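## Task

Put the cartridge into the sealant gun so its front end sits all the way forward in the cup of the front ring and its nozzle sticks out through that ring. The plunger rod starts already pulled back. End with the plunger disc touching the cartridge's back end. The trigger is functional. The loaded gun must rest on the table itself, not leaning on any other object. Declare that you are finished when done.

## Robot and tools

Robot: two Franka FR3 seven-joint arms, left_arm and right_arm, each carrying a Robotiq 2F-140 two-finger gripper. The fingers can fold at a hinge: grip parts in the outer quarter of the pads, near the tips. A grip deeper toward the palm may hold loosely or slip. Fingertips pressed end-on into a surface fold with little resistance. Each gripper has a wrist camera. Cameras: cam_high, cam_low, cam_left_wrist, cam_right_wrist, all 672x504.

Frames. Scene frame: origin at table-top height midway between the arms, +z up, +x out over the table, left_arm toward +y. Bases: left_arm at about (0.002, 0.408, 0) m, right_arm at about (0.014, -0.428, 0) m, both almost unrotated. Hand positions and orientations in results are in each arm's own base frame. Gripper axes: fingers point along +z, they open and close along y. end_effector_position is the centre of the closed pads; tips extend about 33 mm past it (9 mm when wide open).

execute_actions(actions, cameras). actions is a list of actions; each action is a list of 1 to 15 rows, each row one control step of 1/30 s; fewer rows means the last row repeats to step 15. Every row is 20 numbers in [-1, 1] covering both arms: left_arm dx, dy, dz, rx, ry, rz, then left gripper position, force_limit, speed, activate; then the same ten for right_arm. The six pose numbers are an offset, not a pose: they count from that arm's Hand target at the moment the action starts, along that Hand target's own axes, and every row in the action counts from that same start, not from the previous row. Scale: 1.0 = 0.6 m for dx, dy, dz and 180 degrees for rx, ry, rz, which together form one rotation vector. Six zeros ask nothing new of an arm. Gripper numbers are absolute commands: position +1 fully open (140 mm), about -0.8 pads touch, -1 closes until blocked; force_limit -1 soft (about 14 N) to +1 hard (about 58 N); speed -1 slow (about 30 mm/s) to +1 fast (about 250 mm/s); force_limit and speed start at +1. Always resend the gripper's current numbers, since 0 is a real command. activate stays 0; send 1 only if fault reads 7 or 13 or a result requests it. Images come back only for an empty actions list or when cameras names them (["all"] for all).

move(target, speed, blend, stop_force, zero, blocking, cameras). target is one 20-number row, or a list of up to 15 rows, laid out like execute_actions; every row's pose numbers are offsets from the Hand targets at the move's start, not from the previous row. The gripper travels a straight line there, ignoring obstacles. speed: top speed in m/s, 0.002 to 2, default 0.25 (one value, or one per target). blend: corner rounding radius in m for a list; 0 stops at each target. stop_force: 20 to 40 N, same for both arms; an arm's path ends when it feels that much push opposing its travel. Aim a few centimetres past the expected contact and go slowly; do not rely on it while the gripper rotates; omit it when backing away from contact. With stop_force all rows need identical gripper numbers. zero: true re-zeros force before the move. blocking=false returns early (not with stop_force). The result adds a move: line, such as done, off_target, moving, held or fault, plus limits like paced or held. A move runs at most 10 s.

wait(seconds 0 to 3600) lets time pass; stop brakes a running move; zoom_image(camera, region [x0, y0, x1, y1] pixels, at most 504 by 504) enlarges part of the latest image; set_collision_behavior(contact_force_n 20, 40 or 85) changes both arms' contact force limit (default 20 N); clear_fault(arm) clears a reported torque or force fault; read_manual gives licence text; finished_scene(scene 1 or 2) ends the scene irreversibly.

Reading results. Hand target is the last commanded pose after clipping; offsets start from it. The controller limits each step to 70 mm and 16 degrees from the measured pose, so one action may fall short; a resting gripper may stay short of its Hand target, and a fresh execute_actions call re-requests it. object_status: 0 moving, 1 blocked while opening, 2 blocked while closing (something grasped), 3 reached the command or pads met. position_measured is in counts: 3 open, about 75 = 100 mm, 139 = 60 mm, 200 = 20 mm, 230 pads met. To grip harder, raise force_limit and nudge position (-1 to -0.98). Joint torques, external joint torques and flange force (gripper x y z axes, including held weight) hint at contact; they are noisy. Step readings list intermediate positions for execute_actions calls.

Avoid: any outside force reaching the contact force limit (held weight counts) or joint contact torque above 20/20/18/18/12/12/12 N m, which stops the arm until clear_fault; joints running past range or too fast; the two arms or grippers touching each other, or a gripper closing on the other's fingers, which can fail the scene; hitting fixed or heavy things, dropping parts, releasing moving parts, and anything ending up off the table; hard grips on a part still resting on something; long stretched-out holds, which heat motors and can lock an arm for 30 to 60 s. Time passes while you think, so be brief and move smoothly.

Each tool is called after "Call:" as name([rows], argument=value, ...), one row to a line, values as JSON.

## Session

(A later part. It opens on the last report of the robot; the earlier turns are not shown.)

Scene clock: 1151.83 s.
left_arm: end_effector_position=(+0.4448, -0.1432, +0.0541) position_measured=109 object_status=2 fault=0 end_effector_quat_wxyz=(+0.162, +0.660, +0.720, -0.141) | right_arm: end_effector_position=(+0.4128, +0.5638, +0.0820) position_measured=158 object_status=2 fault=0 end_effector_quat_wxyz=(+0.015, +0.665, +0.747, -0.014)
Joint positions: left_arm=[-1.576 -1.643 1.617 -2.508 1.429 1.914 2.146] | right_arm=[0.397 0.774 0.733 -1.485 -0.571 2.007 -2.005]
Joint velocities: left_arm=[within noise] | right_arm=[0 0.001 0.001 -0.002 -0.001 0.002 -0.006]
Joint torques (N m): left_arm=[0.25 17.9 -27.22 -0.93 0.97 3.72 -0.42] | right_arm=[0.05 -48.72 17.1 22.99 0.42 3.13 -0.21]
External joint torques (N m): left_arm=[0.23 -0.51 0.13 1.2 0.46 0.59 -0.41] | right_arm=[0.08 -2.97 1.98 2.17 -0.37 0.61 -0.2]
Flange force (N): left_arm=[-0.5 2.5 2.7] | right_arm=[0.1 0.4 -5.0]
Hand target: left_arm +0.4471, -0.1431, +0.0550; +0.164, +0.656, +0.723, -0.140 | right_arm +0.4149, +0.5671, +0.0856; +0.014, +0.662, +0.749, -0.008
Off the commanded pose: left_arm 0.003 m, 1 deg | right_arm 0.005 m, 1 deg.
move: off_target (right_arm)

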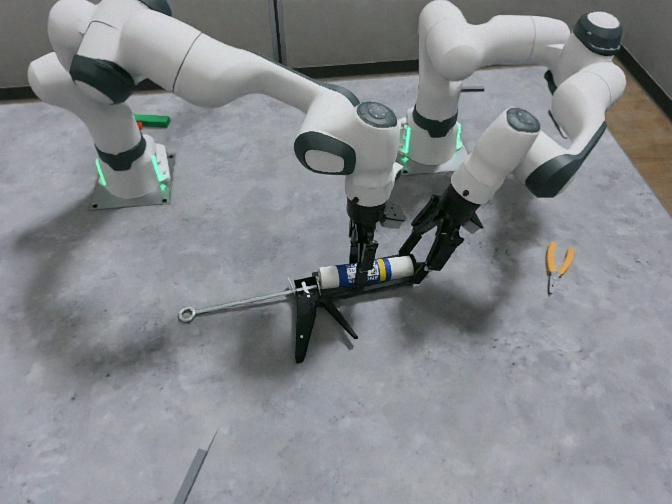

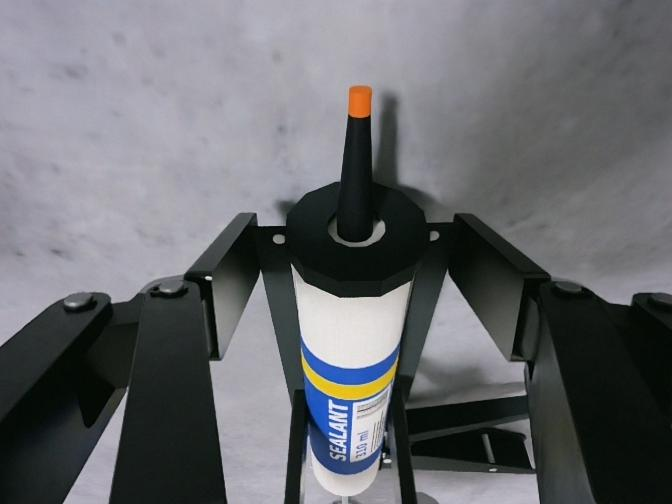

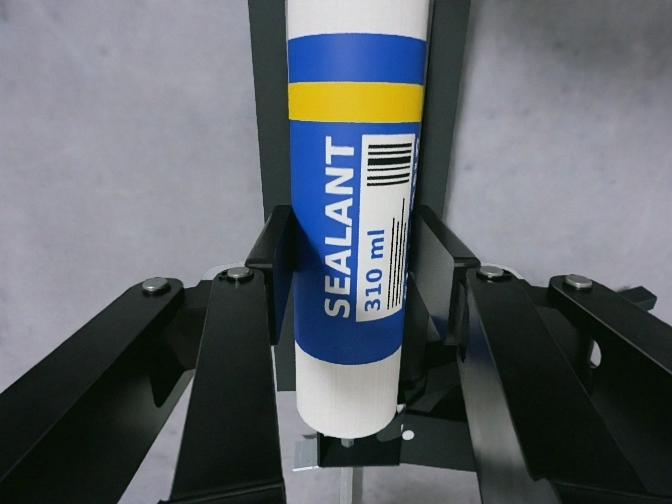

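Call:
move(target=[0,0,0,0,0,0,-1,-0.5,-1,0, 0.0,0.001,0.0135,0,0.0194,0,-1,-0.05,-1,0], speed=0.03, cameras=["cam_high","cam_left_wrist","cam_right_wrist"])

Call:
zoom_image(camera="cam_high", region=[280, 230, 430, 310])

Call:
zoom_image(camera="cam_right_wrist", region=[230, 320, 490, 504])

Scene clock: 1164.60 s.
left_arm: end_effector_position=(+0.4448, -0.1432, +0.0541) position_measured=109 object_status=2 fault=0 end_effector_quat_wxyz=(+0.162, +0.660, +0.720, -0.141) | right_arm: end_effector_position=(+0.4140, +0.5639, +0.0738) position_measured=158 object_status=2 fault=0 end_effector_quat_wxyz=(-0.009, +0.665, +0.747, +0.006)
Joint positions: left_arm=[-1.576 -1.643 1.617 -2.508 1.429 1.914 2.146] | right_arm=[0.329 0.763 0.767 -1.565 -0.572 2.105 -2.012]
Joint velocities: left_arm=[within noise] | right_arm=[0 0 0.001 0 0 0.003 0.001]
Joint torques (N m): left_arm=[0.26 17.84 -27.25 -0.94 0.97 3.76 -0.37] | right_arm=[0.08 -47.49 17.77 21.5 0.41 3.33 -0.21]
External joint torques (N m): left_arm=[0.3 -0.55 0.1 1.28 0.46 0.63 -0.36] | right_arm=[0.19 -3.22 1.92 0.99 -0.39 0.66 -0.22]
Flange force (N): left_arm=[-0.3 2.7 2.6] | right_arm=[-4.5 -4.4 -4.9]
Hand target: left_arm +0.4471, -0.1431, +0.0550; +0.164, +0.656, +0.723, -0.140 | right_arm +0.4156, +0.5669, +0.0775; -0.009, +0.662, +0.749, +0.012
Off the commanded pose: left_arm 0.003 m, 1 deg | right_arm 0.005 m, 1 deg.
move: off_target (right_arm)

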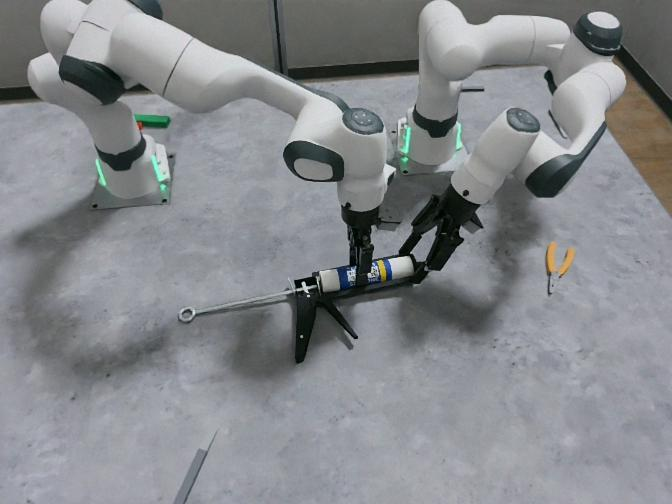

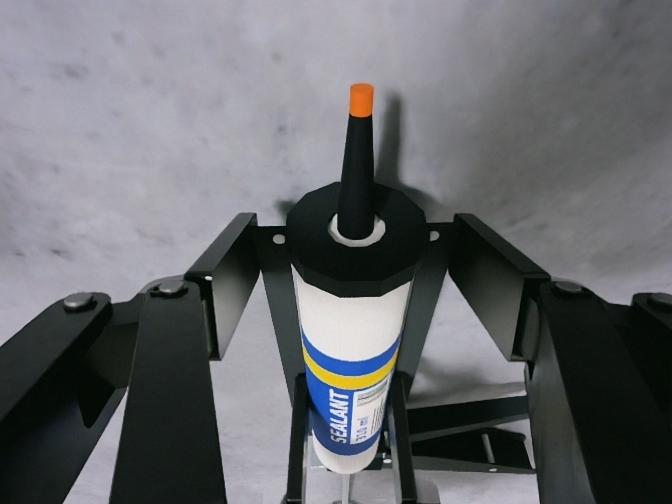

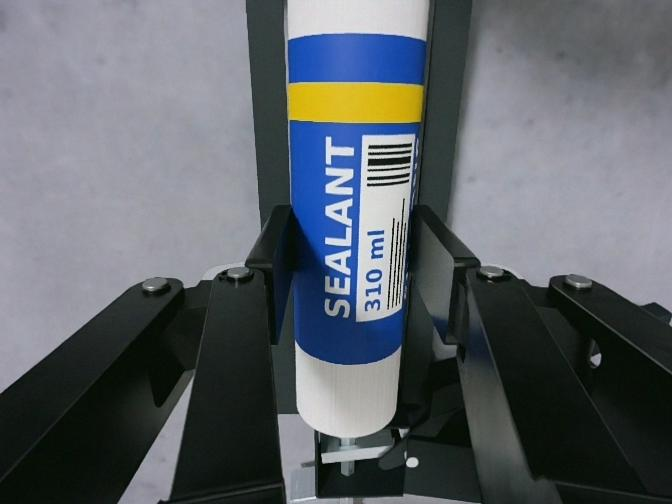

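Scaled by 3.360 from the camera's image (finer frame: 960x720).

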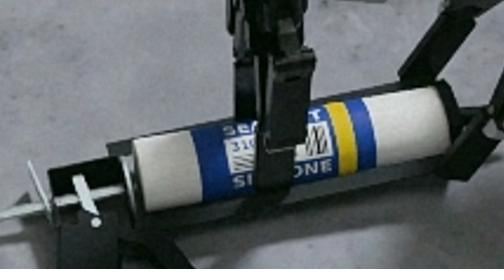

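Scaled by 1.938 from the camera's image (finer frame: 960x720).

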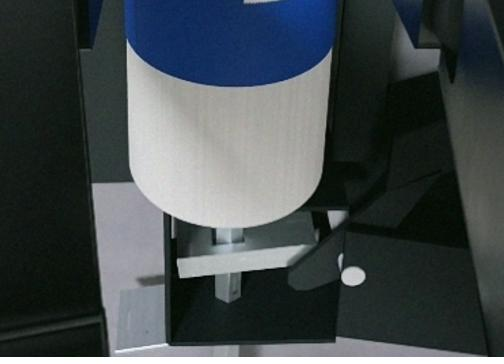

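Call:
move(target=[0,0,0,0,0,0,-1,-0.5,-1,0, 0.0,0,0.003,0,0.006,0,-1,-0.05,-1,0], speed=0.03)

Call:
move(target=[0,0,0,0,0,0,-1,-0.5,-1,0, 0.0,0,0,0,0,0,0.1,-0.05,-1,0], speed=0.03, cameras=["cam_high","cam_left_wrist","cam_right_wrist"])

Call:
zoom_image(camera="cam_high", region=[280, 230, 430, 310])

Scene clock: 1238.17 s.
left_arm: end_effector_position=(+0.4448, -0.1432, +0.0541) position_measured=109 object_status=2 fault=0 end_effector_quat_wxyz=(+0.162, +0.660, +0.720, -0.141) | right_arm: end_effector_position=(+0.4140, +0.5637, +0.0718) position_measured=158 object_status=2 fault=0 end_effector_quat_wxyz=(-0.015, +0.665, +0.747, +0.012)
Joint positions: left_arm=[-1.576 -1.643 1.617 -2.508 1.429 1.914 2.146] | right_arm=[0.309 0.76 0.777 -1.588 -0.572 2.134 -2.013]
Joint torques (N m): left_arm=[0.23 17.84 -27.23 -0.99 0.97 3.76 -0.42] | right_arm=[0.14 -46.94 18.17 21.66 0.52 3.52 -0.24]
External joint torques (N m): left_arm=[0.32 -0.62 0.14 1.2 0.46 0.63 -0.41] | right_arm=[0.15 -3.06 1.99 1.21 -0.28 0.79 -0.24]
Flange force (N): left_arm=[-0.3 2.3 2.7] | right_arm=[-3.6 -3.5 -4.9]
Hand target: left_arm +0.4471, -0.1431, +0.0550; +0.164, +0.656, +0.723, -0.140 | right_arm +0.4156, +0.5670, +0.0757; -0.016, +0.662, +0.749, +0.018
Off the commanded pose: left_arm 0.003 m, 1 deg | right_arm 0.005 m, 1 deg.
move: off_target (right_arm)

Scene clock: 1239.30 s.
left_arm: end_effector_position=(+0.4448, -0.1431, +0.0540) position_measured=109 object_status=2 fault=0 end_effector_quat_wxyz=(+0.162, +0.659, +0.721, -0.141) | right_arm: end_effector_position=(+0.4139, +0.5659, +0.0740) position_measured=117 object_status=0 fault=0 end_effector_quat_wxyz=(-0.016, +0.664, +0.748, +0.015)
Joint positions: left_arm=[-1.576 -1.643 1.617 -2.507 1.429 1.914 2.145] | right_arm=[0.309 0.758 0.779 -1.588 -0.572 2.137 -2.014]
Joint torques (N m): left_arm=[0.31 17.66 -27.47 -1.53 0.89 3.72 -0.39] | right_arm=[0.07 -45.51 16.85 21.06 0.51 3.06 -0.23]
External joint torques (N m): left_arm=[0.35 -0.75 -0.05 0.69 0.38 0.58 -0.38] | right_arm=[0.1 -1.79 0.71 0.63 -0.3 0.33 -0.23]
Flange force (N): left_arm=[-0.1 0.8 1.9] | right_arm=[-1.9 -1.6 -2.6]
Hand target: left_arm +0.4471, -0.1431, +0.0550; +0.164, +0.656, +0.723, -0.140 | right_arm +0.4156, +0.5670, +0.0757; -0.016, +0.662, +0.749, +0.018
Off the commanded pose: left_arm 0.003 m, 1 deg | right_arm 0.003 m, 0 deg.
move: done

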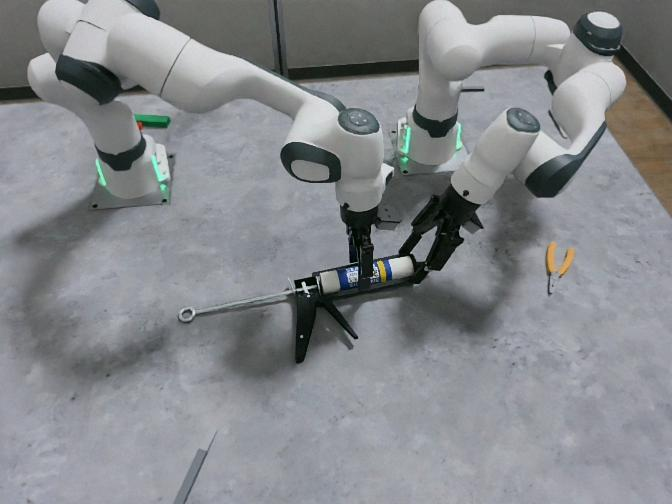

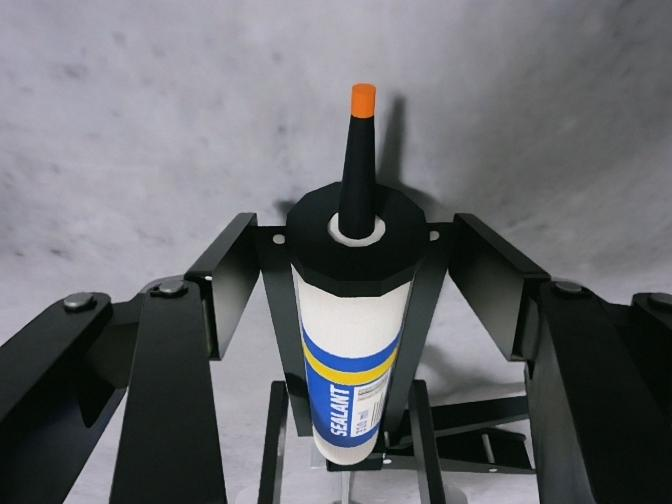

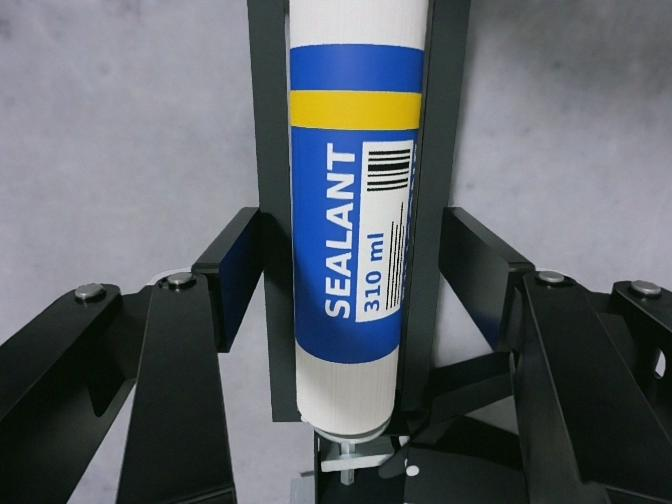

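Scaled by 3.360 from the camera's image (finer frame: 960x720).

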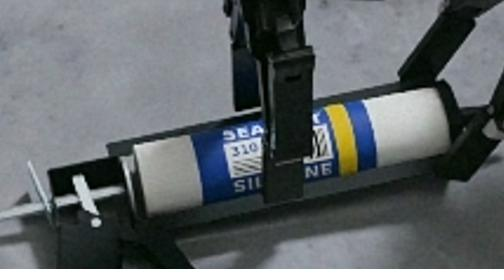

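Call:
move([
  [0,0,0,0,0,0,-1,-0.5,-1,0, 0.0,0,-0.2,0,0,0,0.3,-0.05,0,0],
  [0,0,0,0,0,0,-1,-0.5,-1,0, -0.3,0,-0.2,0,0,0,0.3,-0.05,0,0],
], blend=[0.02,0], speed=0.12, cameras=["cam_high","cam_left_wrist","cam_right_wrist"])

Call:
zoom_image(camera="cam_left_wrist", region=[230, 140, 490, 504])

Call:
zoom_image(camera="cam_high", region=[280, 230, 430, 310])

Scene clock: 1263.83 s.
left_arm: end_effector_position=(+0.4448, -0.1431, +0.0540) position_measured=109 object_status=2 fault=0 end_effector_quat_wxyz=(+0.162, +0.659, +0.721, -0.141) | right_arm: end_effector_position=(+0.4375, +0.3824, +0.1874) position_measured=91 object_status=3 fault=0 end_effector_quat_wxyz=(-0.015, +0.664, +0.747, +0.017)
Joint positions: left_arm=[-1.576 -1.643 1.617 -2.507 1.429 1.914 2.145] | right_arm=[-0.425 0.262 1.19 -2.025 -0.25 2.142 -2.376]
Joint velocities: left_arm=[within noise] | right_arm=[-0.001 0 0 0.001 -0.001 0 -0.006]
Joint torques (N m): left_arm=[0.26 17.68 -27.5 -1.5 0.9 3.73 -0.38] | right_arm=[-0.32 -18.94 9.04 23.36 0.77 3.01 -0.07]
External joint torques (N m): left_arm=[0.21 -0.71 -0.22 0.64 0.39 0.61 -0.37] | right_arm=[-0.18 -0.71 1.3 0.12 -0.06 0.33 -0.07]
Flange force (N): left_arm=[-0.6 1.0 1.6] | right_arm=[-4.9 -7.2 -3.2]
Hand target: left_arm +0.4471, -0.1431, +0.0550; +0.164, +0.656, +0.723, -0.140 | right_arm +0.4377, +0.3828, +0.1870; -0.016, +0.662, +0.749, +0.018
Off the commanded pose: left_arm 0.003 m, 1 deg | right_arm 0.001 m, 0 deg.
move: done

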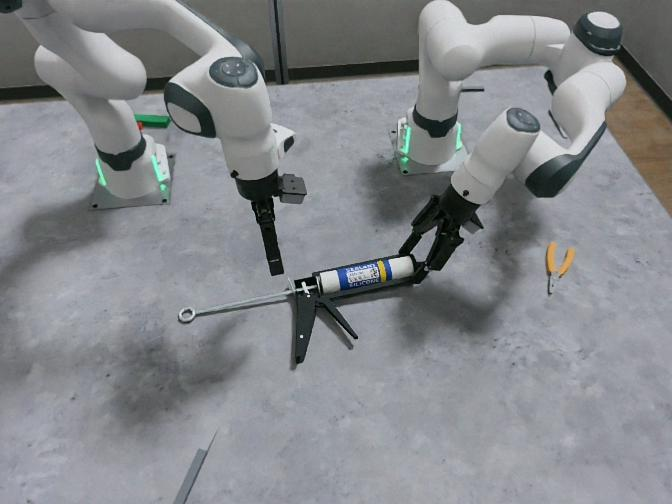

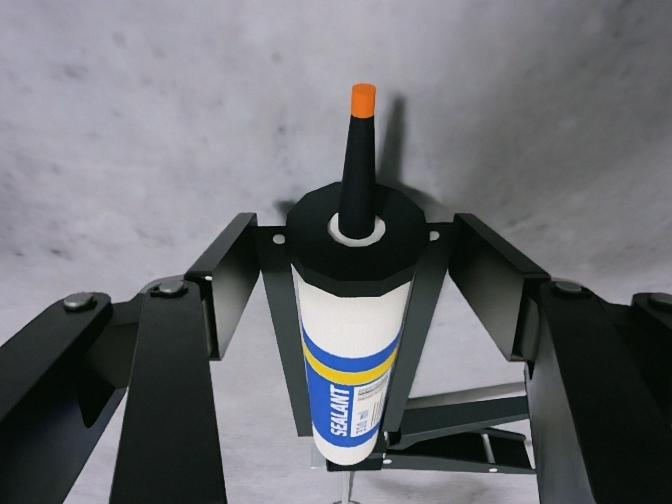

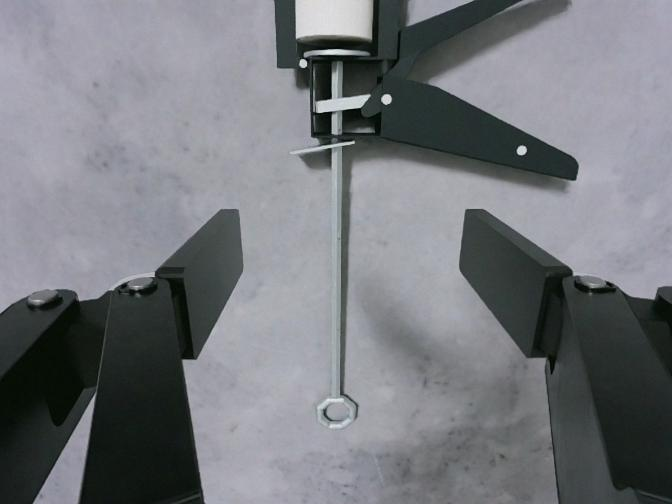

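Scaled by 1.385 from the camera's image (finer frame: 960x720).

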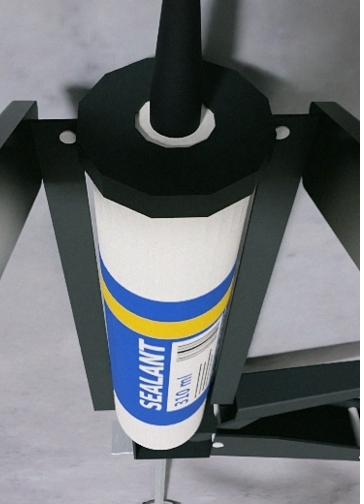

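Scaled by 3.360 from the camera's image (finer frame: 960x720).

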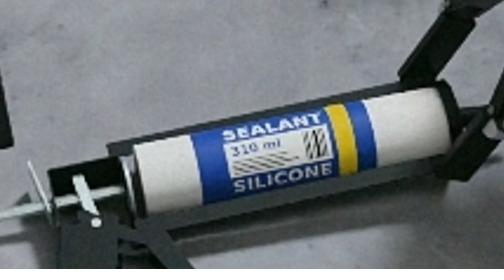

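Call:
move(target=[0,0,0,0,0,0,-1,-0.5,-1,0, -0.46,-0.014,-0.02,0,-0.0144,0,-0.95,-0.05,0,0], speed=0.15, cameras=["cam_right_wrist"])

Scene clock: 1289.13 s.
left_arm: end_effector_position=(+0.4448, -0.1431, +0.0540) position_measured=109 object_status=2 fault=0 end_effector_quat_wxyz=(+0.162, +0.659, +0.721, -0.141) | right_arm: end_effector_position=(+0.4624, +0.1080, +0.1852) position_measured=233 object_status=3 fault=0 end_effector_quat_wxyz=(+0.002, +0.666, +0.746, +0.001)
Joint positions: left_arm=[-1.576 -1.643 1.617 -2.507 1.429 1.914 2.145] | right_arm=[0.354 -0.18 -0.12 -2.367 -0.028 2.192 -3.002]
Joint torques (N m): left_arm=[0.25 17.66 -27.49 -1.5 0.9 3.72 -0.38] | right_arm=[0.28 -26.38 0.38 23.59 0.33 2.85 -0.22]
External joint torques (N m): left_arm=[0.21 -0.76 -0.13 0.66 0.39 0.58 -0.37] | right_arm=[0.26 -1.57 -0.09 0.21 -0.45 0.33 -0.22]
Flange force (N): left_arm=[-0.5 1.1 1.8] | right_arm=[-0.9 -4.1 -1.5]
Hand target: left_arm +0.4471, -0.1431, +0.0550; +0.164, +0.656, +0.723, -0.140 | right_arm +0.4633, +0.1076, +0.1858; +0.001, +0.662, +0.749, +0.003
Off the commanded pose: left_arm 0.003 m, 1 deg | right_arm 0.001 m, 1 deg.
joint sent to its limit (right arm) — joint 7 (wrist roll), lower limit. The joint targets still meet the commanded pose.
move: done

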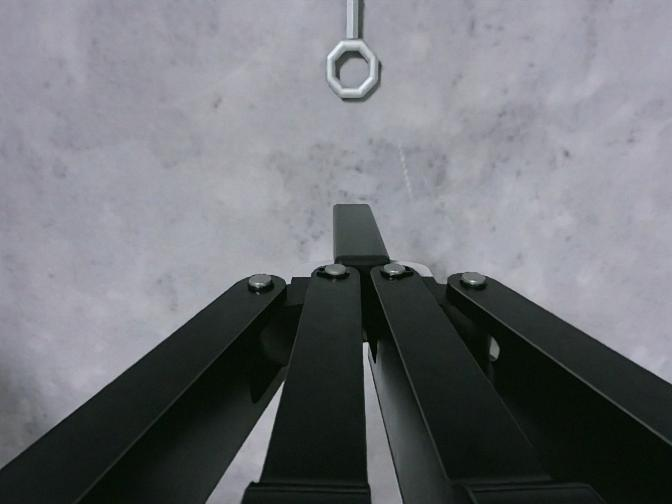

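Call:
move([
  [0,0,0,0,0,0,-1,-0.5,-1,0, 0.025,0.0085,0.2,0,0,0,-0.95,-0.05,0,0],
  [0,0,0,0,0,0,-1,-0.5,-1,0, 0.025,0.0085,0.2467,0,0,0,-0.95,-0.05,0,0],
], speed=[0.1,0.04], blend=[0.01,0], cameras=["cam_right_wrist"])

Scene clock: 1302.30 s.
left_arm: end_effector_position=(+0.4448, -0.1431, +0.0540) position_measured=109 object_status=2 fault=0 end_effector_quat_wxyz=(+0.162, +0.659, +0.721, -0.141) | right_arm: end_effector_position=(+0.4670, +0.1236, +0.0388) position_measured=233 object_status=3 fault=0 end_effector_quat_wxyz=(+0.001, +0.665, +0.747, +0.002)
Joint positions: left_arm=[-1.576 -1.643 1.617 -2.507 1.429 1.914 2.145] | right_arm=[0.266 0.116 -0.007 -2.462 0.003 2.583 -3.003]
Joint velocities: left_arm=[within noise] | right_arm=[0 0 0.002 0.001 0 0.003 0.001]
Joint torques (N m): left_arm=[0.24 17.67 -27.48 -1.48 0.9 3.74 -0.38] | right_arm=[-0.25 -30.99 0.85 19.28 0.44 3.01 -0.23]
External joint torques (N m): left_arm=[0.22 -0.73 -0.17 0.67 0.39 0.61 -0.37] | right_arm=[-0.27 -0.19 0.73 0.26 -0.06 0.47 -0.23]
Flange force (N): left_arm=[-0.5 1.1 1.8] | right_arm=[-0.2 0.0 0.7]
Hand target: left_arm +0.4471, -0.1431, +0.0550; +0.164, +0.656, +0.723, -0.140 | right_arm +0.4675, +0.1236, +0.0379; +0.001, +0.662, +0.749, +0.003
Off the commanded pose: left_arm 0.003 m, 1 deg | right_arm 0.001 m, 0 deg.
joint sent to its limit (right arm) — joint 7 (wrist roll), lower limit. The joint targets still meet the commanded pose.
move: done

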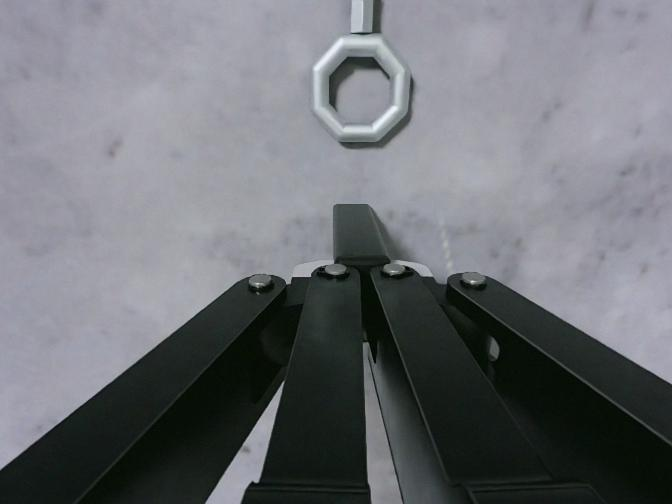

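Call:
move(target=[0,0,0,0,0,0,-1,-0.5,-1,0, 0.065,0.0067,0,0,0,0,-0.95,-0.05,0,0], speed=0.015, stop_force=20, cameras=["cam_right_wrist","cam_high","cam_left_wrist"])

Call:
zoom_image(camera="cam_high", region=[280, 230, 430, 310])

Scene clock: 1318.27 s.
left_arm: end_effector_position=(+0.4461, -0.1404, +0.0539) position_measured=109 object_status=2 fault=0 end_effector_quat_wxyz=(+0.161, +0.659, +0.722, -0.139) | right_arm: end_effector_position=(+0.4701, +0.1523, +0.0390) position_measured=233 object_status=3 fault=0 end_effector_quat_wxyz=(+0.003, +0.668, +0.744, +0.003)
Joint positions: left_arm=[-1.574 -1.643 1.615 -2.506 1.431 1.91 2.145] | right_arm=[0.311 0.14 0.003 -2.428 -0.003 2.576 -2.933]
Joint torques (N m): left_arm=[-2.21 16.39 -26.33 -2.59 0.77 4.56 -0.39] | right_arm=[5.86 -31.18 6.45 19.87 1.24 2.95 0.19]
External joint torques (N m): left_arm=[-2.21 -2.09 1.04 -0.5 0.25 1.43 -0.38] | right_arm=[5.85 0.74 6.28 0.61 0.73 0.38 0.19]
Flange force (N): left_arm=[-4.7 2.6 8.0] | right_arm=[12.8 0.8 2.6]
Hand target: left_arm +0.4471, -0.1431, +0.0550; +0.164, +0.656, +0.723, -0.140 | right_arm +0.4667, +0.1628, +0.0380; +0.001, +0.662, +0.749, +0.003
Off the commanded pose: left_arm 0.003 m, 0 deg | right_arm 0.011 m, 1 deg.
move: off_target (right_arm)
Images, in order (width x height): cam_high 672x504, cam_left_wrist 672x504, cam_right_wrist 672x504.

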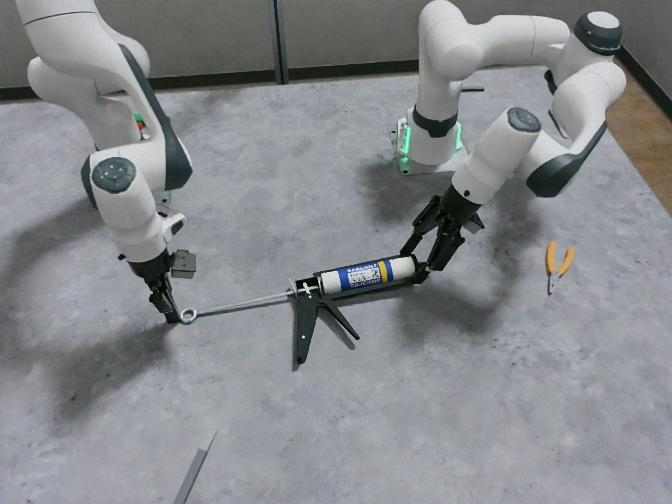

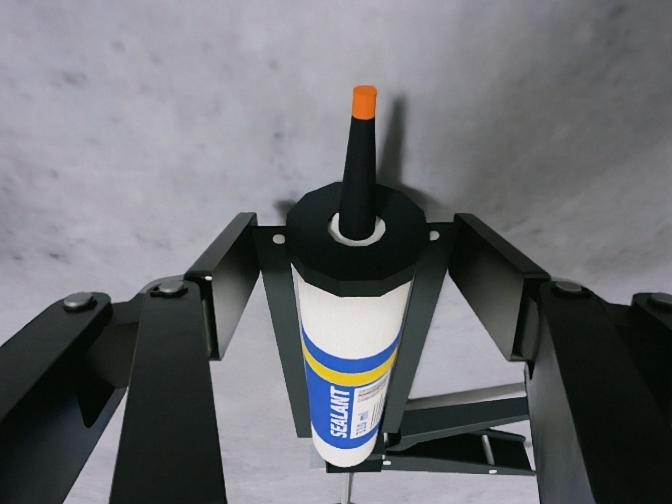

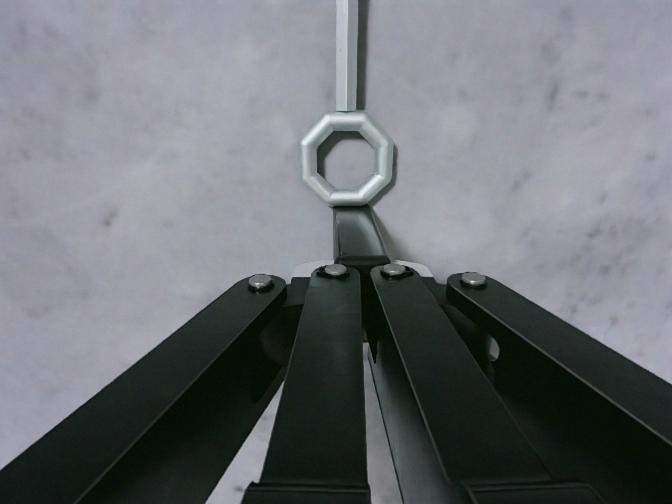

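Scaled by 3.360 from the camera's image (finer frame: 960x720).

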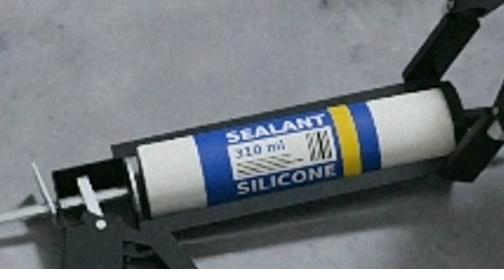

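Call:
move(target=[0,0,0,0,0,0,-1,-0.5,-1,0, -0.04,0,0,0,0,0,-0.95,-0.05,0,0], speed=0.05)

Call:
move(target=[0,0,0,0,0,0,0.9,-0.5,-1,0, -0.1,0,-0.25,0,0,0,-0.95,-0.05,0,0], speed=0.1)

Call:
move([
  [0,0,-0.2,0,0,0,0.9,-0.5,-1,0, 0,0,0,0,0,0,-0.95,-0.05,0,0],
  [-0.5227,0.1543,-0.205,-0.1146,0.1065,-0.533,0.9,-0.5,-1,0, 0,0,0,0,0,0,-0.95,-0.05,0,0],
], speed=0.15, blend=[0.02,0], cameras=["cam_right_wrist","cam_high","cam_left_wrist"])

Scene clock: 1358.73 s.
left_arm: end_effector_position=(+0.4458, -0.1408, +0.0537) position_measured=109 object_status=2 fault=0 end_effector_quat_wxyz=(+0.161, +0.658, +0.722, -0.140) | right_arm: end_effector_position=(+0.4706, +0.1401, +0.0389) position_measured=233 object_status=3 fault=0 end_effector_quat_wxyz=(+0.002, +0.663, +0.749, +0.004)
Joint positions: left_arm=[-1.575 -1.644 1.616 -2.506 1.431 1.91 2.144] | right_arm=[0.29 0.132 0 -2.439 -0.001 2.58 -2.973]
Joint velocities: left_arm=[within noise] | right_arm=[0 0 0.001 0 -0.001 0.001 -0.006]
Joint torques (N m): left_arm=[-0.88 16.82 -27 -1.98 0.77 4.03 -0.29] | right_arm=[-0.89 -31.89 0.29 18.22 0.74 2.59 -0.12]
External joint torques (N m): left_arm=[-0.86 -1.62 0.38 0.2 0.26 0.9 -0.28] | right_arm=[-0.85 -0.44 0.19 -0.88 0.23 0.05 -0.12]
Flange force (N): left_arm=[-2.1 2.0 4.3] | right_arm=[-1.9 -3.8 -0.8]
Hand target: left_arm +0.4471, -0.1431, +0.0550; +0.164, +0.656, +0.723, -0.140 | right_arm +0.4696, +0.1390, +0.0379; +0.001, +0.662, +0.749, +0.003
Off the commanded pose: left_arm 0.003 m, 0 deg | right_arm 0.002 m, 0 deg.
move: done

Scene clock: 1361.40 s.
left_arm: end_effector_position=(+0.4462, -0.1419, +0.0543) position_measured=16 object_status=3 fault=0 end_effector_quat_wxyz=(+0.162, +0.657, +0.723, -0.140) | right_arm: end_effector_position=(+0.4761, +0.0796, +0.1869) position_measured=233 object_status=3 fault=0 end_effector_quat_wxyz=(+0.002, +0.665, +0.746, +0.004)
Joint positions: left_arm=[-1.575 -1.645 1.616 -2.506 1.431 1.913 2.141] | right_arm=[0.716 -0.189 -0.537 -2.345 -0.116 2.187 -3.003]
Joint torques (N m): left_arm=[-0.38 17.7 -26.83 -1.89 0.72 3.59 -0.21] | right_arm=[0.56 -22.6 2.81 24.21 0.33 2.41 -0.17]
External joint torques (N m): left_arm=[-0.26 -0.76 0.57 0.36 0.2 0.46 -0.2] | right_arm=[0.67 -1.18 0.28 0.85 -0.45 -0.14 -0.17]
Flange force (N): left_arm=[-0.5 1.2 3.2] | right_arm=[0.2 -1.7 -3.5]
Hand target: left_arm +0.4471, -0.1431, +0.0550; +0.164, +0.656, +0.723, -0.140 | right_arm +0.4761, +0.0789, +0.1878; +0.001, +0.662, +0.749, +0.003
Off the commanded pose: left_arm 0.002 m, 0 deg | right_arm 0.001 m, 1 deg.
joint sent to its limit (right arm) — joint 7 (wrist roll), lower limit. The joint targets still meet the commanded pose.
move: done

Scene clock: 1369.63 s.
left_arm: end_effector_position=(+0.5589, -0.3662, +0.2995) position_measured=16 object_status=3 fault=0 end_effector_quat_wxyz=(+0.000, -0.113, +0.994, -0.003) | right_arm: end_effector_position=(+0.4761, +0.0795, +0.1869) position_measured=233 object_status=3 fault=0 end_effector_quat_wxyz=(+0.002, +0.665, +0.746, +0.004)
Joint positions: left_arm=[-2.851 -0.74 1.813 -1.347 0.712 1.57 0.392] | right_arm=[0.716 -0.189 -0.537 -2.345 -0.116 2.187 -3.003]
Joint velocities: left_arm=[-0.001 0 0.001 0.001 0 -0.001 -0.007] | right_arm=[within noise]
Joint torques (N m): left_arm=[-0.33 35.64 -19.72 19.74 1.14 2.47 -0.18] | right_arm=[0.36 -22.57 2.74 24.24 0.33 2.49 -0.21]
External joint torques (N m): left_arm=[-0.6 -1.01 -0.61 1.62 0.38 -0.05 -0.18] | right_arm=[0.44 -1.1 0.17 0.8 -0.45 -0.07 -0.21]
Flange force (N): left_arm=[-8.5 -10.3 -4.5] | right_arm=[-0.2 -1.5 -3.1]
Hand target: left_arm +0.5591, -0.3659, +0.2996; +0.000, -0.115, +0.993, +0.000 | right_arm +0.4760, +0.0790, +0.1877; +0.003, +0.663, +0.749, +0.003
Off the commanded pose: left_arm 0.000 m, 0 deg | right_arm 0.001 m, 1 deg.
joint sent to its limit (left arm) — joint 1 (waist), lower limit. The joint targets still meet the commanded pose.
joint sent to its limit (right arm) — joint 7 (wrist roll), lower limit.
move: done
Images, in order (width x height): cam_high 672x504, cam_left_wrist 672x504, cam_right_wrist 672x504.

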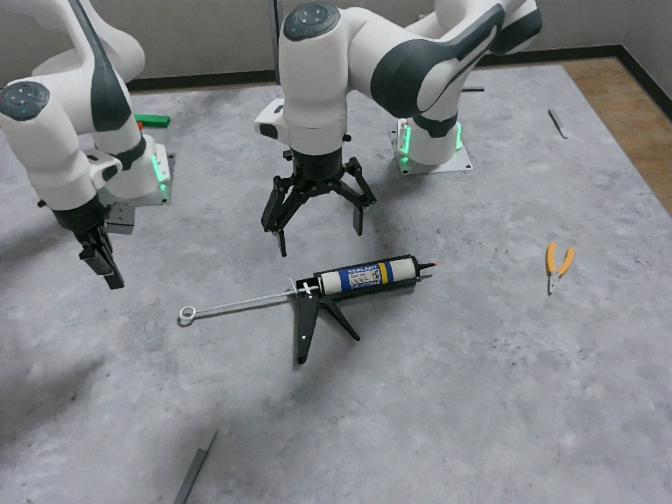

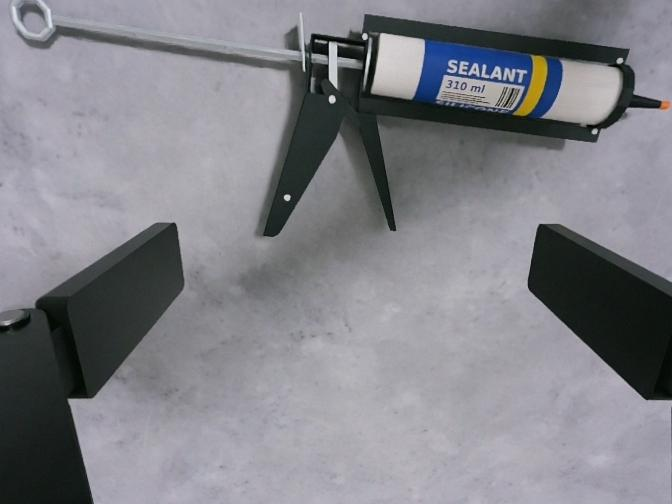

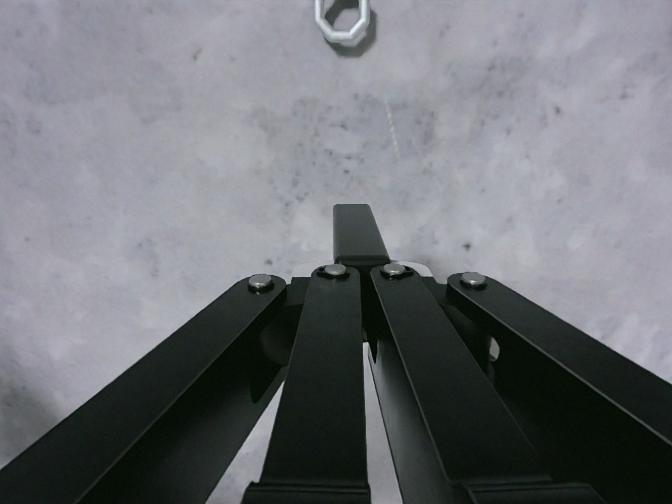

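Call:
move(target=[-0.0147,-0.0153,0.30,0,0,0,1,-0.5,0,0, 0,0,0,0,0,0,-0.95,-0.05,0,0], speed=0.12, cameras=["cam_left_wrist"])

Scene clock: 1419.13 s.
left_arm: end_effector_position=(+0.5686, -0.3711, +0.1190) position_measured=3 object_status=3 fault=0 end_effector_quat_wxyz=(-0.002, -0.113, +0.994, +0.002) | right_arm: end_effector_position=(+0.4761, +0.0795, +0.1869) position_measured=233 object_status=3 fault=0 end_effector_quat_wxyz=(+0.002, +0.665, +0.746, +0.004)
Joint positions: left_arm=[-2.852 -0.916 1.949 -1.576 0.879 1.866 0.297] | right_arm=[0.716 -0.189 -0.537 -2.345 -0.116 2.187 -3.003]
Joint velocities: left_arm=[0.001 -0.001 -0.001 0.001 0.001 0 -0.005] | right_arm=[within noise]
Joint torques (N m): left_arm=[-0.24 38.61 -23.51 18.05 1.11 2.94 -0.16] | right_arm=[0.4 -22.58 2.77 24.15 0.33 2.46 -0.21]
External joint torques (N m): left_arm=[-0.21 -1.3 -0.2 1.51 0.41 0.4 -0.16] | right_arm=[0.47 -1.17 0.19 0.73 -0.45 -0.1 -0.21]
Flange force (N): left_arm=[-6.3 -7.3 1.1] | right_arm=[-0.1 -2.0 -3.2]
Hand target: left_arm +0.5699, -0.3727, +0.1196; +0.000, -0.115, +0.993, +0.000 | right_arm +0.4760, +0.0790, +0.1877; +0.003, +0.663, +0.749, +0.003
Off the commanded pose: left_arm 0.002 m, 0 deg | right_arm 0.001 m, 0 deg.
joint sent to its limit (left arm) — joint 1 (waist), lower limit. The joint targets still meet the commanded pose.
joint sent to its limit (right arm) — joint 7 (wrist roll), lower limit. The joint targets still meet the commanded pose.
move: done

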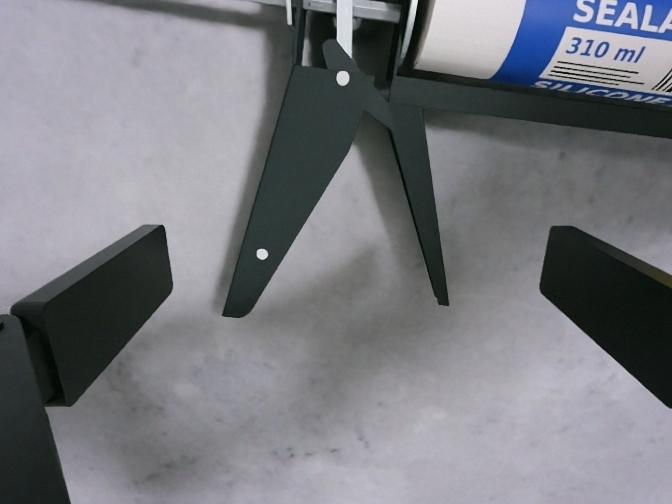

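Call:
move(target=[0,-0.0033,0.141,0,0,0,1,-0.5,0,0, 0,0,0,0,0,0,-0.95,-0.05,0,0], speed=0.06, cameras=["cam_left_wrist"])

Scene clock: 1436.70 s.
left_arm: end_effector_position=(+0.5694, -0.3735, +0.0346) position_measured=3 object_status=3 fault=0 end_effector_quat_wxyz=(-0.002, -0.113, +0.994, +0.001) | right_arm: end_effector_position=(+0.4761, +0.0795, +0.1869) position_measured=233 object_status=3 fault=0 end_effector_quat_wxyz=(+0.002, +0.665, +0.746, +0.004)
Joint positions: left_arm=[-2.852 -1.1 1.954 -1.596 1.075 1.919 0.221] | right_arm=[0.716 -0.189 -0.537 -2.345 -0.116 2.187 -3.003]
Joint velocities: left_arm=[0 0 0.001 -0.001 0.002 0 -0.006] | right_arm=[within noise]
Joint torques (N m): left_arm=[-0.23 40.27 -26.4 14.3 1.1 2.69 -0.12] | right_arm=[0.45 -22.52 2.67 24.24 0.33 2.47 -0.2]
External joint torques (N m): left_arm=[-0.34 -1.37 -0.19 1.29 0.41 0.15 -0.12] | right_arm=[0.37 -1.26 -0.06 0.89 -0.45 -0.09 -0.2]
Flange force (N): left_arm=[-5.4 -6.7 2.1] | right_arm=[-0.5 -1.7 -3.4]
Hand target: left_arm +0.5704, -0.3746, +0.0350; +0.000, -0.115, +0.993, +0.000 | right_arm +0.4760, +0.0790, +0.1877; +0.003, +0.663, +0.749, +0.003
Off the commanded pose: left_arm 0.002 m, 0 deg | right_arm 0.001 m, 0 deg.
joint sent to its limit (left arm) — joint 1 (waist), lower limit. The joint targets still meet the commanded pose.
joint sent to its limit (right arm) — joint 7 (wrist roll), lower limit. The joint targets still meet the commanded pose.
move: done

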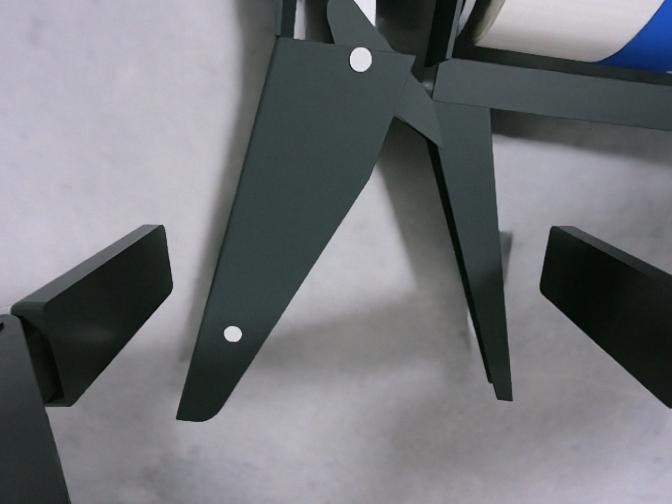

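Call:
move(target=[0,0,0,0,0,0,-1,-1,-1,0, 0,0,0,0,0,0,-0.95,-0.05,0,0], cameras=["cam_left_wrist"])

Call:
wait(seconds=1.5, cameras=["cam_left_wrist","cam_high"])

Scene clock: 1449.13 s.
left_arm: end_effector_position=(+0.5730, -0.3776, +0.0406) position_measured=114 object_status=0 fault=0 end_effector_quat_wxyz=(+0.004, -0.113, +0.994, -0.004) | right_arm: end_effector_position=(+0.4761, +0.0795, +0.1869) position_measured=233 object_status=3 fault=0 end_effector_quat_wxyz=(+0.002, +0.665, +0.746, +0.004)
Joint positions: left_arm=[-2.853 -1.097 1.947 -1.592 1.078 1.924 0.221] | right_arm=[0.716 -0.189 -0.537 -2.345 -0.116 2.187 -3.003]
Joint torques (N m): left_arm=[0.04 37.44 -22.57 11.78 0.42 1.74 -0.27] | right_arm=[0.37 -22.55 2.81 24.2 0.33 2.47 -0.18]
External joint torques (N m): left_arm=[-0.34 -4.27 3.64 -1.48 -0.3 -0.83 -0.27] | right_arm=[0.47 -1.19 0.27 0.84 -0.45 -0.08 -0.18]
Flange force (N): left_arm=[-2.1 -3.5 8.5] | right_arm=[0.0 -1.8 -3.4]
Hand target: left_arm +0.5704, -0.3746, +0.0350; +0.000, -0.115, +0.993, +0.000 | right_arm +0.4760, +0.0790, +0.1877; +0.003, +0.663, +0.749, +0.003
Off the commanded pose: left_arm 0.007 m, 1 deg | right_arm 0.001 m, 0 deg.
joint sent to its limit (left arm) — joint 1 (waist), lower limit. The joint targets still meet the commanded pose.
joint sent to its limit (right arm) — joint 7 (wrist roll), lower limit. The joint targets still meet the commanded pose.
move: done

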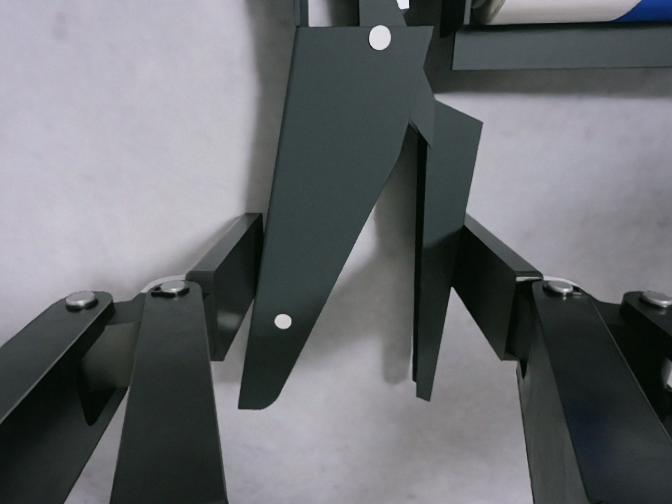

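Scene clock: 1450.63 s.
left_arm: end_effector_position=(+0.5730, -0.3776, +0.0406) position_measured=114 object_status=2 fault=0 end_effector_quat_wxyz=(+0.004, -0.113, +0.994, -0.004) | right_arm: end_effector_position=(+0.4761, +0.0795, +0.1869) position_measured=233 object_status=3 fault=0 end_effector_quat_wxyz=(+0.002, +0.665, +0.746, +0.004)
Joint positions: left_arm=[-2.853 -1.097 1.947 -1.592 1.078 1.924 0.221] | right_arm=[0.716 -0.189 -0.537 -2.345 -0.116 2.187 -3.003]
Joint torques (N m): left_arm=[0.04 37.52 -22.58 11.78 0.42 1.76 -0.25] | right_arm=[0.34 -22.54 2.75 24.31 0.35 2.46 -0.2]
External joint torques (N m): left_arm=[0.19 -4.36 3.93 -1.29 -0.29 -0.83 -0.24] | right_arm=[0.42 -1.13 0.18 0.9 -0.44 -0.1 -0.2]
Flange force (N): left_arm=[-2.5 -2.7 8.7] | right_arm=[-0.2 -1.4 -3.4]
Hand target: left_arm +0.5704, -0.3746, +0.0350; +0.000, -0.115, +0.993, +0.000 | right_arm +0.4760, +0.0790, +0.1877; +0.003, +0.663, +0.749, +0.003
Tool commands: left_gripper/position=-1.0 left_gripper/force_limit=-1.0 left_gripper/speed=-1.0 left_gripper/activate=+0.0 right_gripper/position=-0.95 right_gripper/force_limit=-0.05 right_gripper/speed=+0.0 right_gripper/activate=+0.0
Off the commanded pose: left_arm 0.007 m, 1 deg | right_arm 0.001 m, 0 deg.
wait: 1.50 s; at rest by 0.17 s
Images, in order (width x height): cam_high 672x504, cam_left_wrist 672x504.

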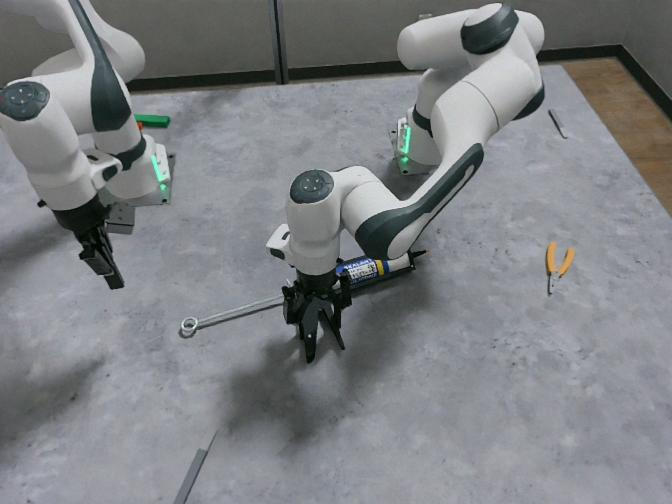

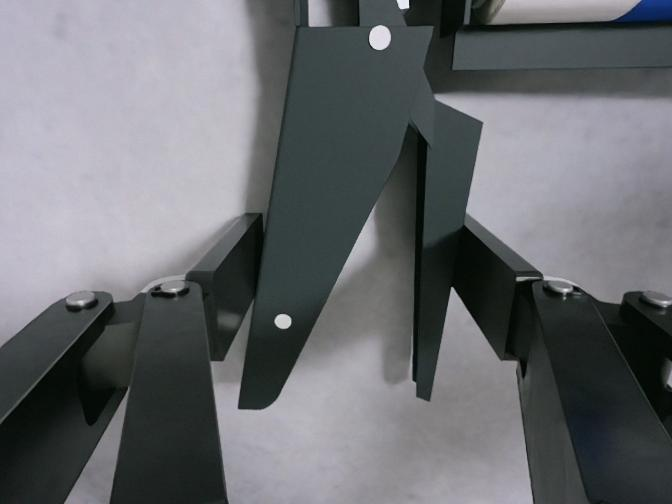

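Call:
move(target=[0,0,0,0,0,0,1,-1,-0.5,0, 0,0,0,0,0,0,-0.95,-0.05,0,0], cameras=["cam_left_wrist"])

Call:
move(target=[0,0,-0.30,0,0,0,1,-1,-0.5,0, 0,0,0,0,0,0,-0.95,-0.05,0,0], cameras=["cam_left_wrist","cam_high"], speed=0.12)

Call:
zoom_image(camera="cam_left_wrist", region=[200, 0, 672, 330])

Scene clock: 1461.40 s.
left_arm: end_effector_position=(+0.5710, -0.3749, +0.0355) position_measured=3 object_status=0 fault=0 end_effector_quat_wxyz=(+0.000, -0.114, +0.993, -0.001) | right_arm: end_effector_position=(+0.4761, +0.0795, +0.1869) position_measured=233 object_status=3 fault=0 end_effector_quat_wxyz=(+0.002, +0.665, +0.746, +0.004)
Joint positions: left_arm=[-2.853 -1.101 1.952 -1.594 1.078 1.922 0.219] | right_arm=[0.716 -0.189 -0.537 -2.345 -0.116 2.187 -3.003]
Joint torques (N m): left_arm=[0.09 40.63 -25.89 13.84 0.69 2.59 -0.2] | right_arm=[0.36 -22.55 2.7 24.27 0.32 2.48 -0.22]
External joint torques (N m): left_arm=[0.18 -1.06 0.44 0.93 0 0.04 -0.2] | right_arm=[0.33 -1.21 0.02 0.91 -0.46 -0.08 -0.22]
Flange force (N): left_arm=[-3.8 -4.0 1.8] | right_arm=[-0.5 -1.5 -3.4]
Hand target: left_arm +0.5704, -0.3746, +0.0350; +0.000, -0.115, +0.993, +0.000 | right_arm +0.4760, +0.0790, +0.1877; +0.003, +0.663, +0.749, +0.003
Off the commanded pose: left_arm 0.001 m, 0 deg | right_arm 0.001 m, 0 deg.
joint sent to its limit (left arm) — joint 1 (waist), lower limit. The joint targets still meet the commanded pose.
joint sent to its limit (right arm) — joint 7 (wrist roll), lower limit. The joint targets still meet the commanded pose.
move: done

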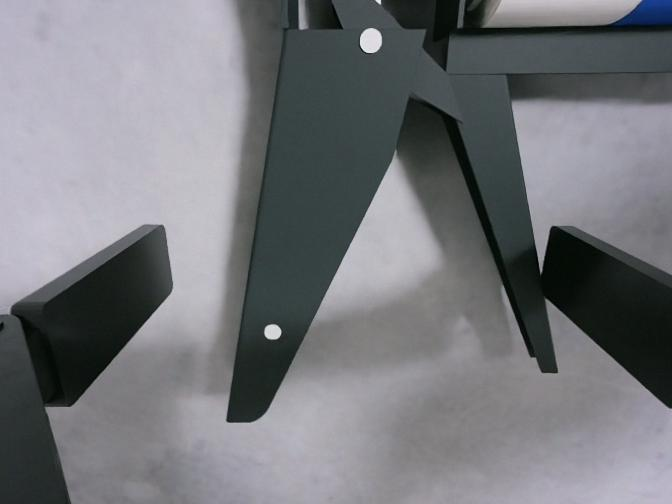

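Scene clock: 1463.67 s.
left_arm: end_effector_position=(+0.5721, -0.3740, +0.2149) position_measured=3 object_status=3 fault=0 end_effector_quat_wxyz=(+0.003, -0.118, +0.993, +0.000) | right_arm: end_effector_position=(+0.4761, +0.0795, +0.1869) position_measured=233 object_status=3 fault=0 end_effector_quat_wxyz=(+0.002, +0.665, +0.746, +0.004)
Joint positions: left_arm=[-2.834 -0.925 1.765 -1.438 0.909 1.646 0.294] | right_arm=[0.716 -0.189 -0.537 -2.345 -0.116 2.187 -3.003]
Joint velocities: left_arm=[-0.001 0 0 0.001 0.001 -0.005 0.005] | right_arm=[within noise]
Joint torques (N m): left_arm=[-0.24 37.99 -24.12 16.75 0.43 2.47 0.1] | right_arm=[0.33 -22.54 2.78 24.21 0.32 2.46 -0.23]
External joint torques (N m): left_arm=[-0.25 -1.2 -0.21 1.49 -0.32 -0.07 0.1] | right_arm=[0.35 -1.23 0.16 0.96 -0.46 -0.07 -0.23]
Flange force (N): left_arm=[-6.9 -7.6 -2.2] | right_arm=[-0.3 -1.5 -3.5]
Hand target: left_arm +0.5703, -0.3747, +0.2150; +0.000, -0.115, +0.993, +0.000 | right_arm +0.4760, +0.0790, +0.1877; +0.003, +0.663, +0.749, +0.003
Off the commanded pose: left_arm 0.002 m, 0 deg | right_arm 0.001 m, 0 deg.
joint sent to its limit (right arm) — joint 7 (wrist roll), lower limit. The joint targets still meet the commanded pose.
move: done
Images, in order (width x height): cam_high 672x504, cam_left_wrist 672x504.

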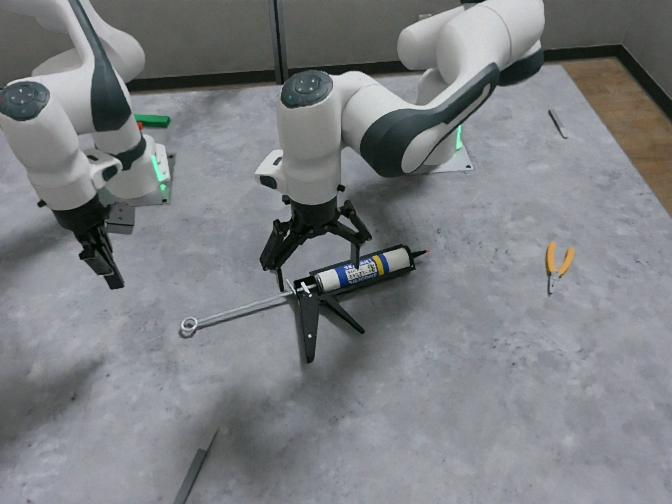

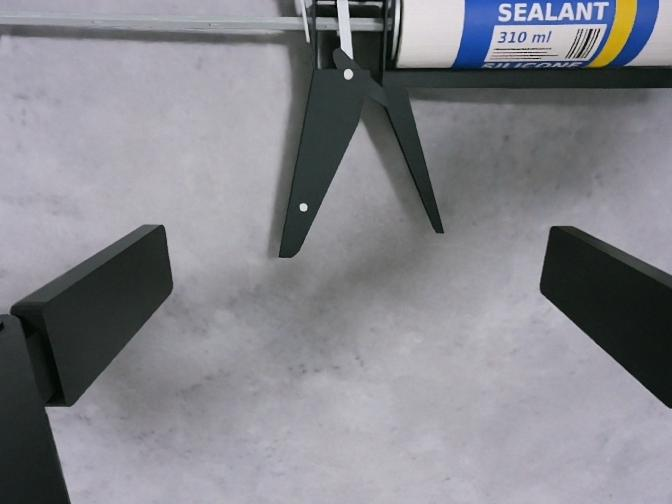

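Scaled by 1.068 from the camera's image (finer frame: 960x720).

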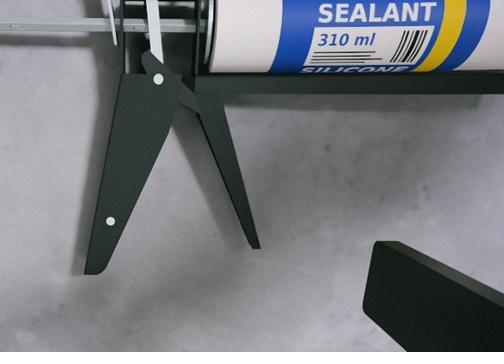

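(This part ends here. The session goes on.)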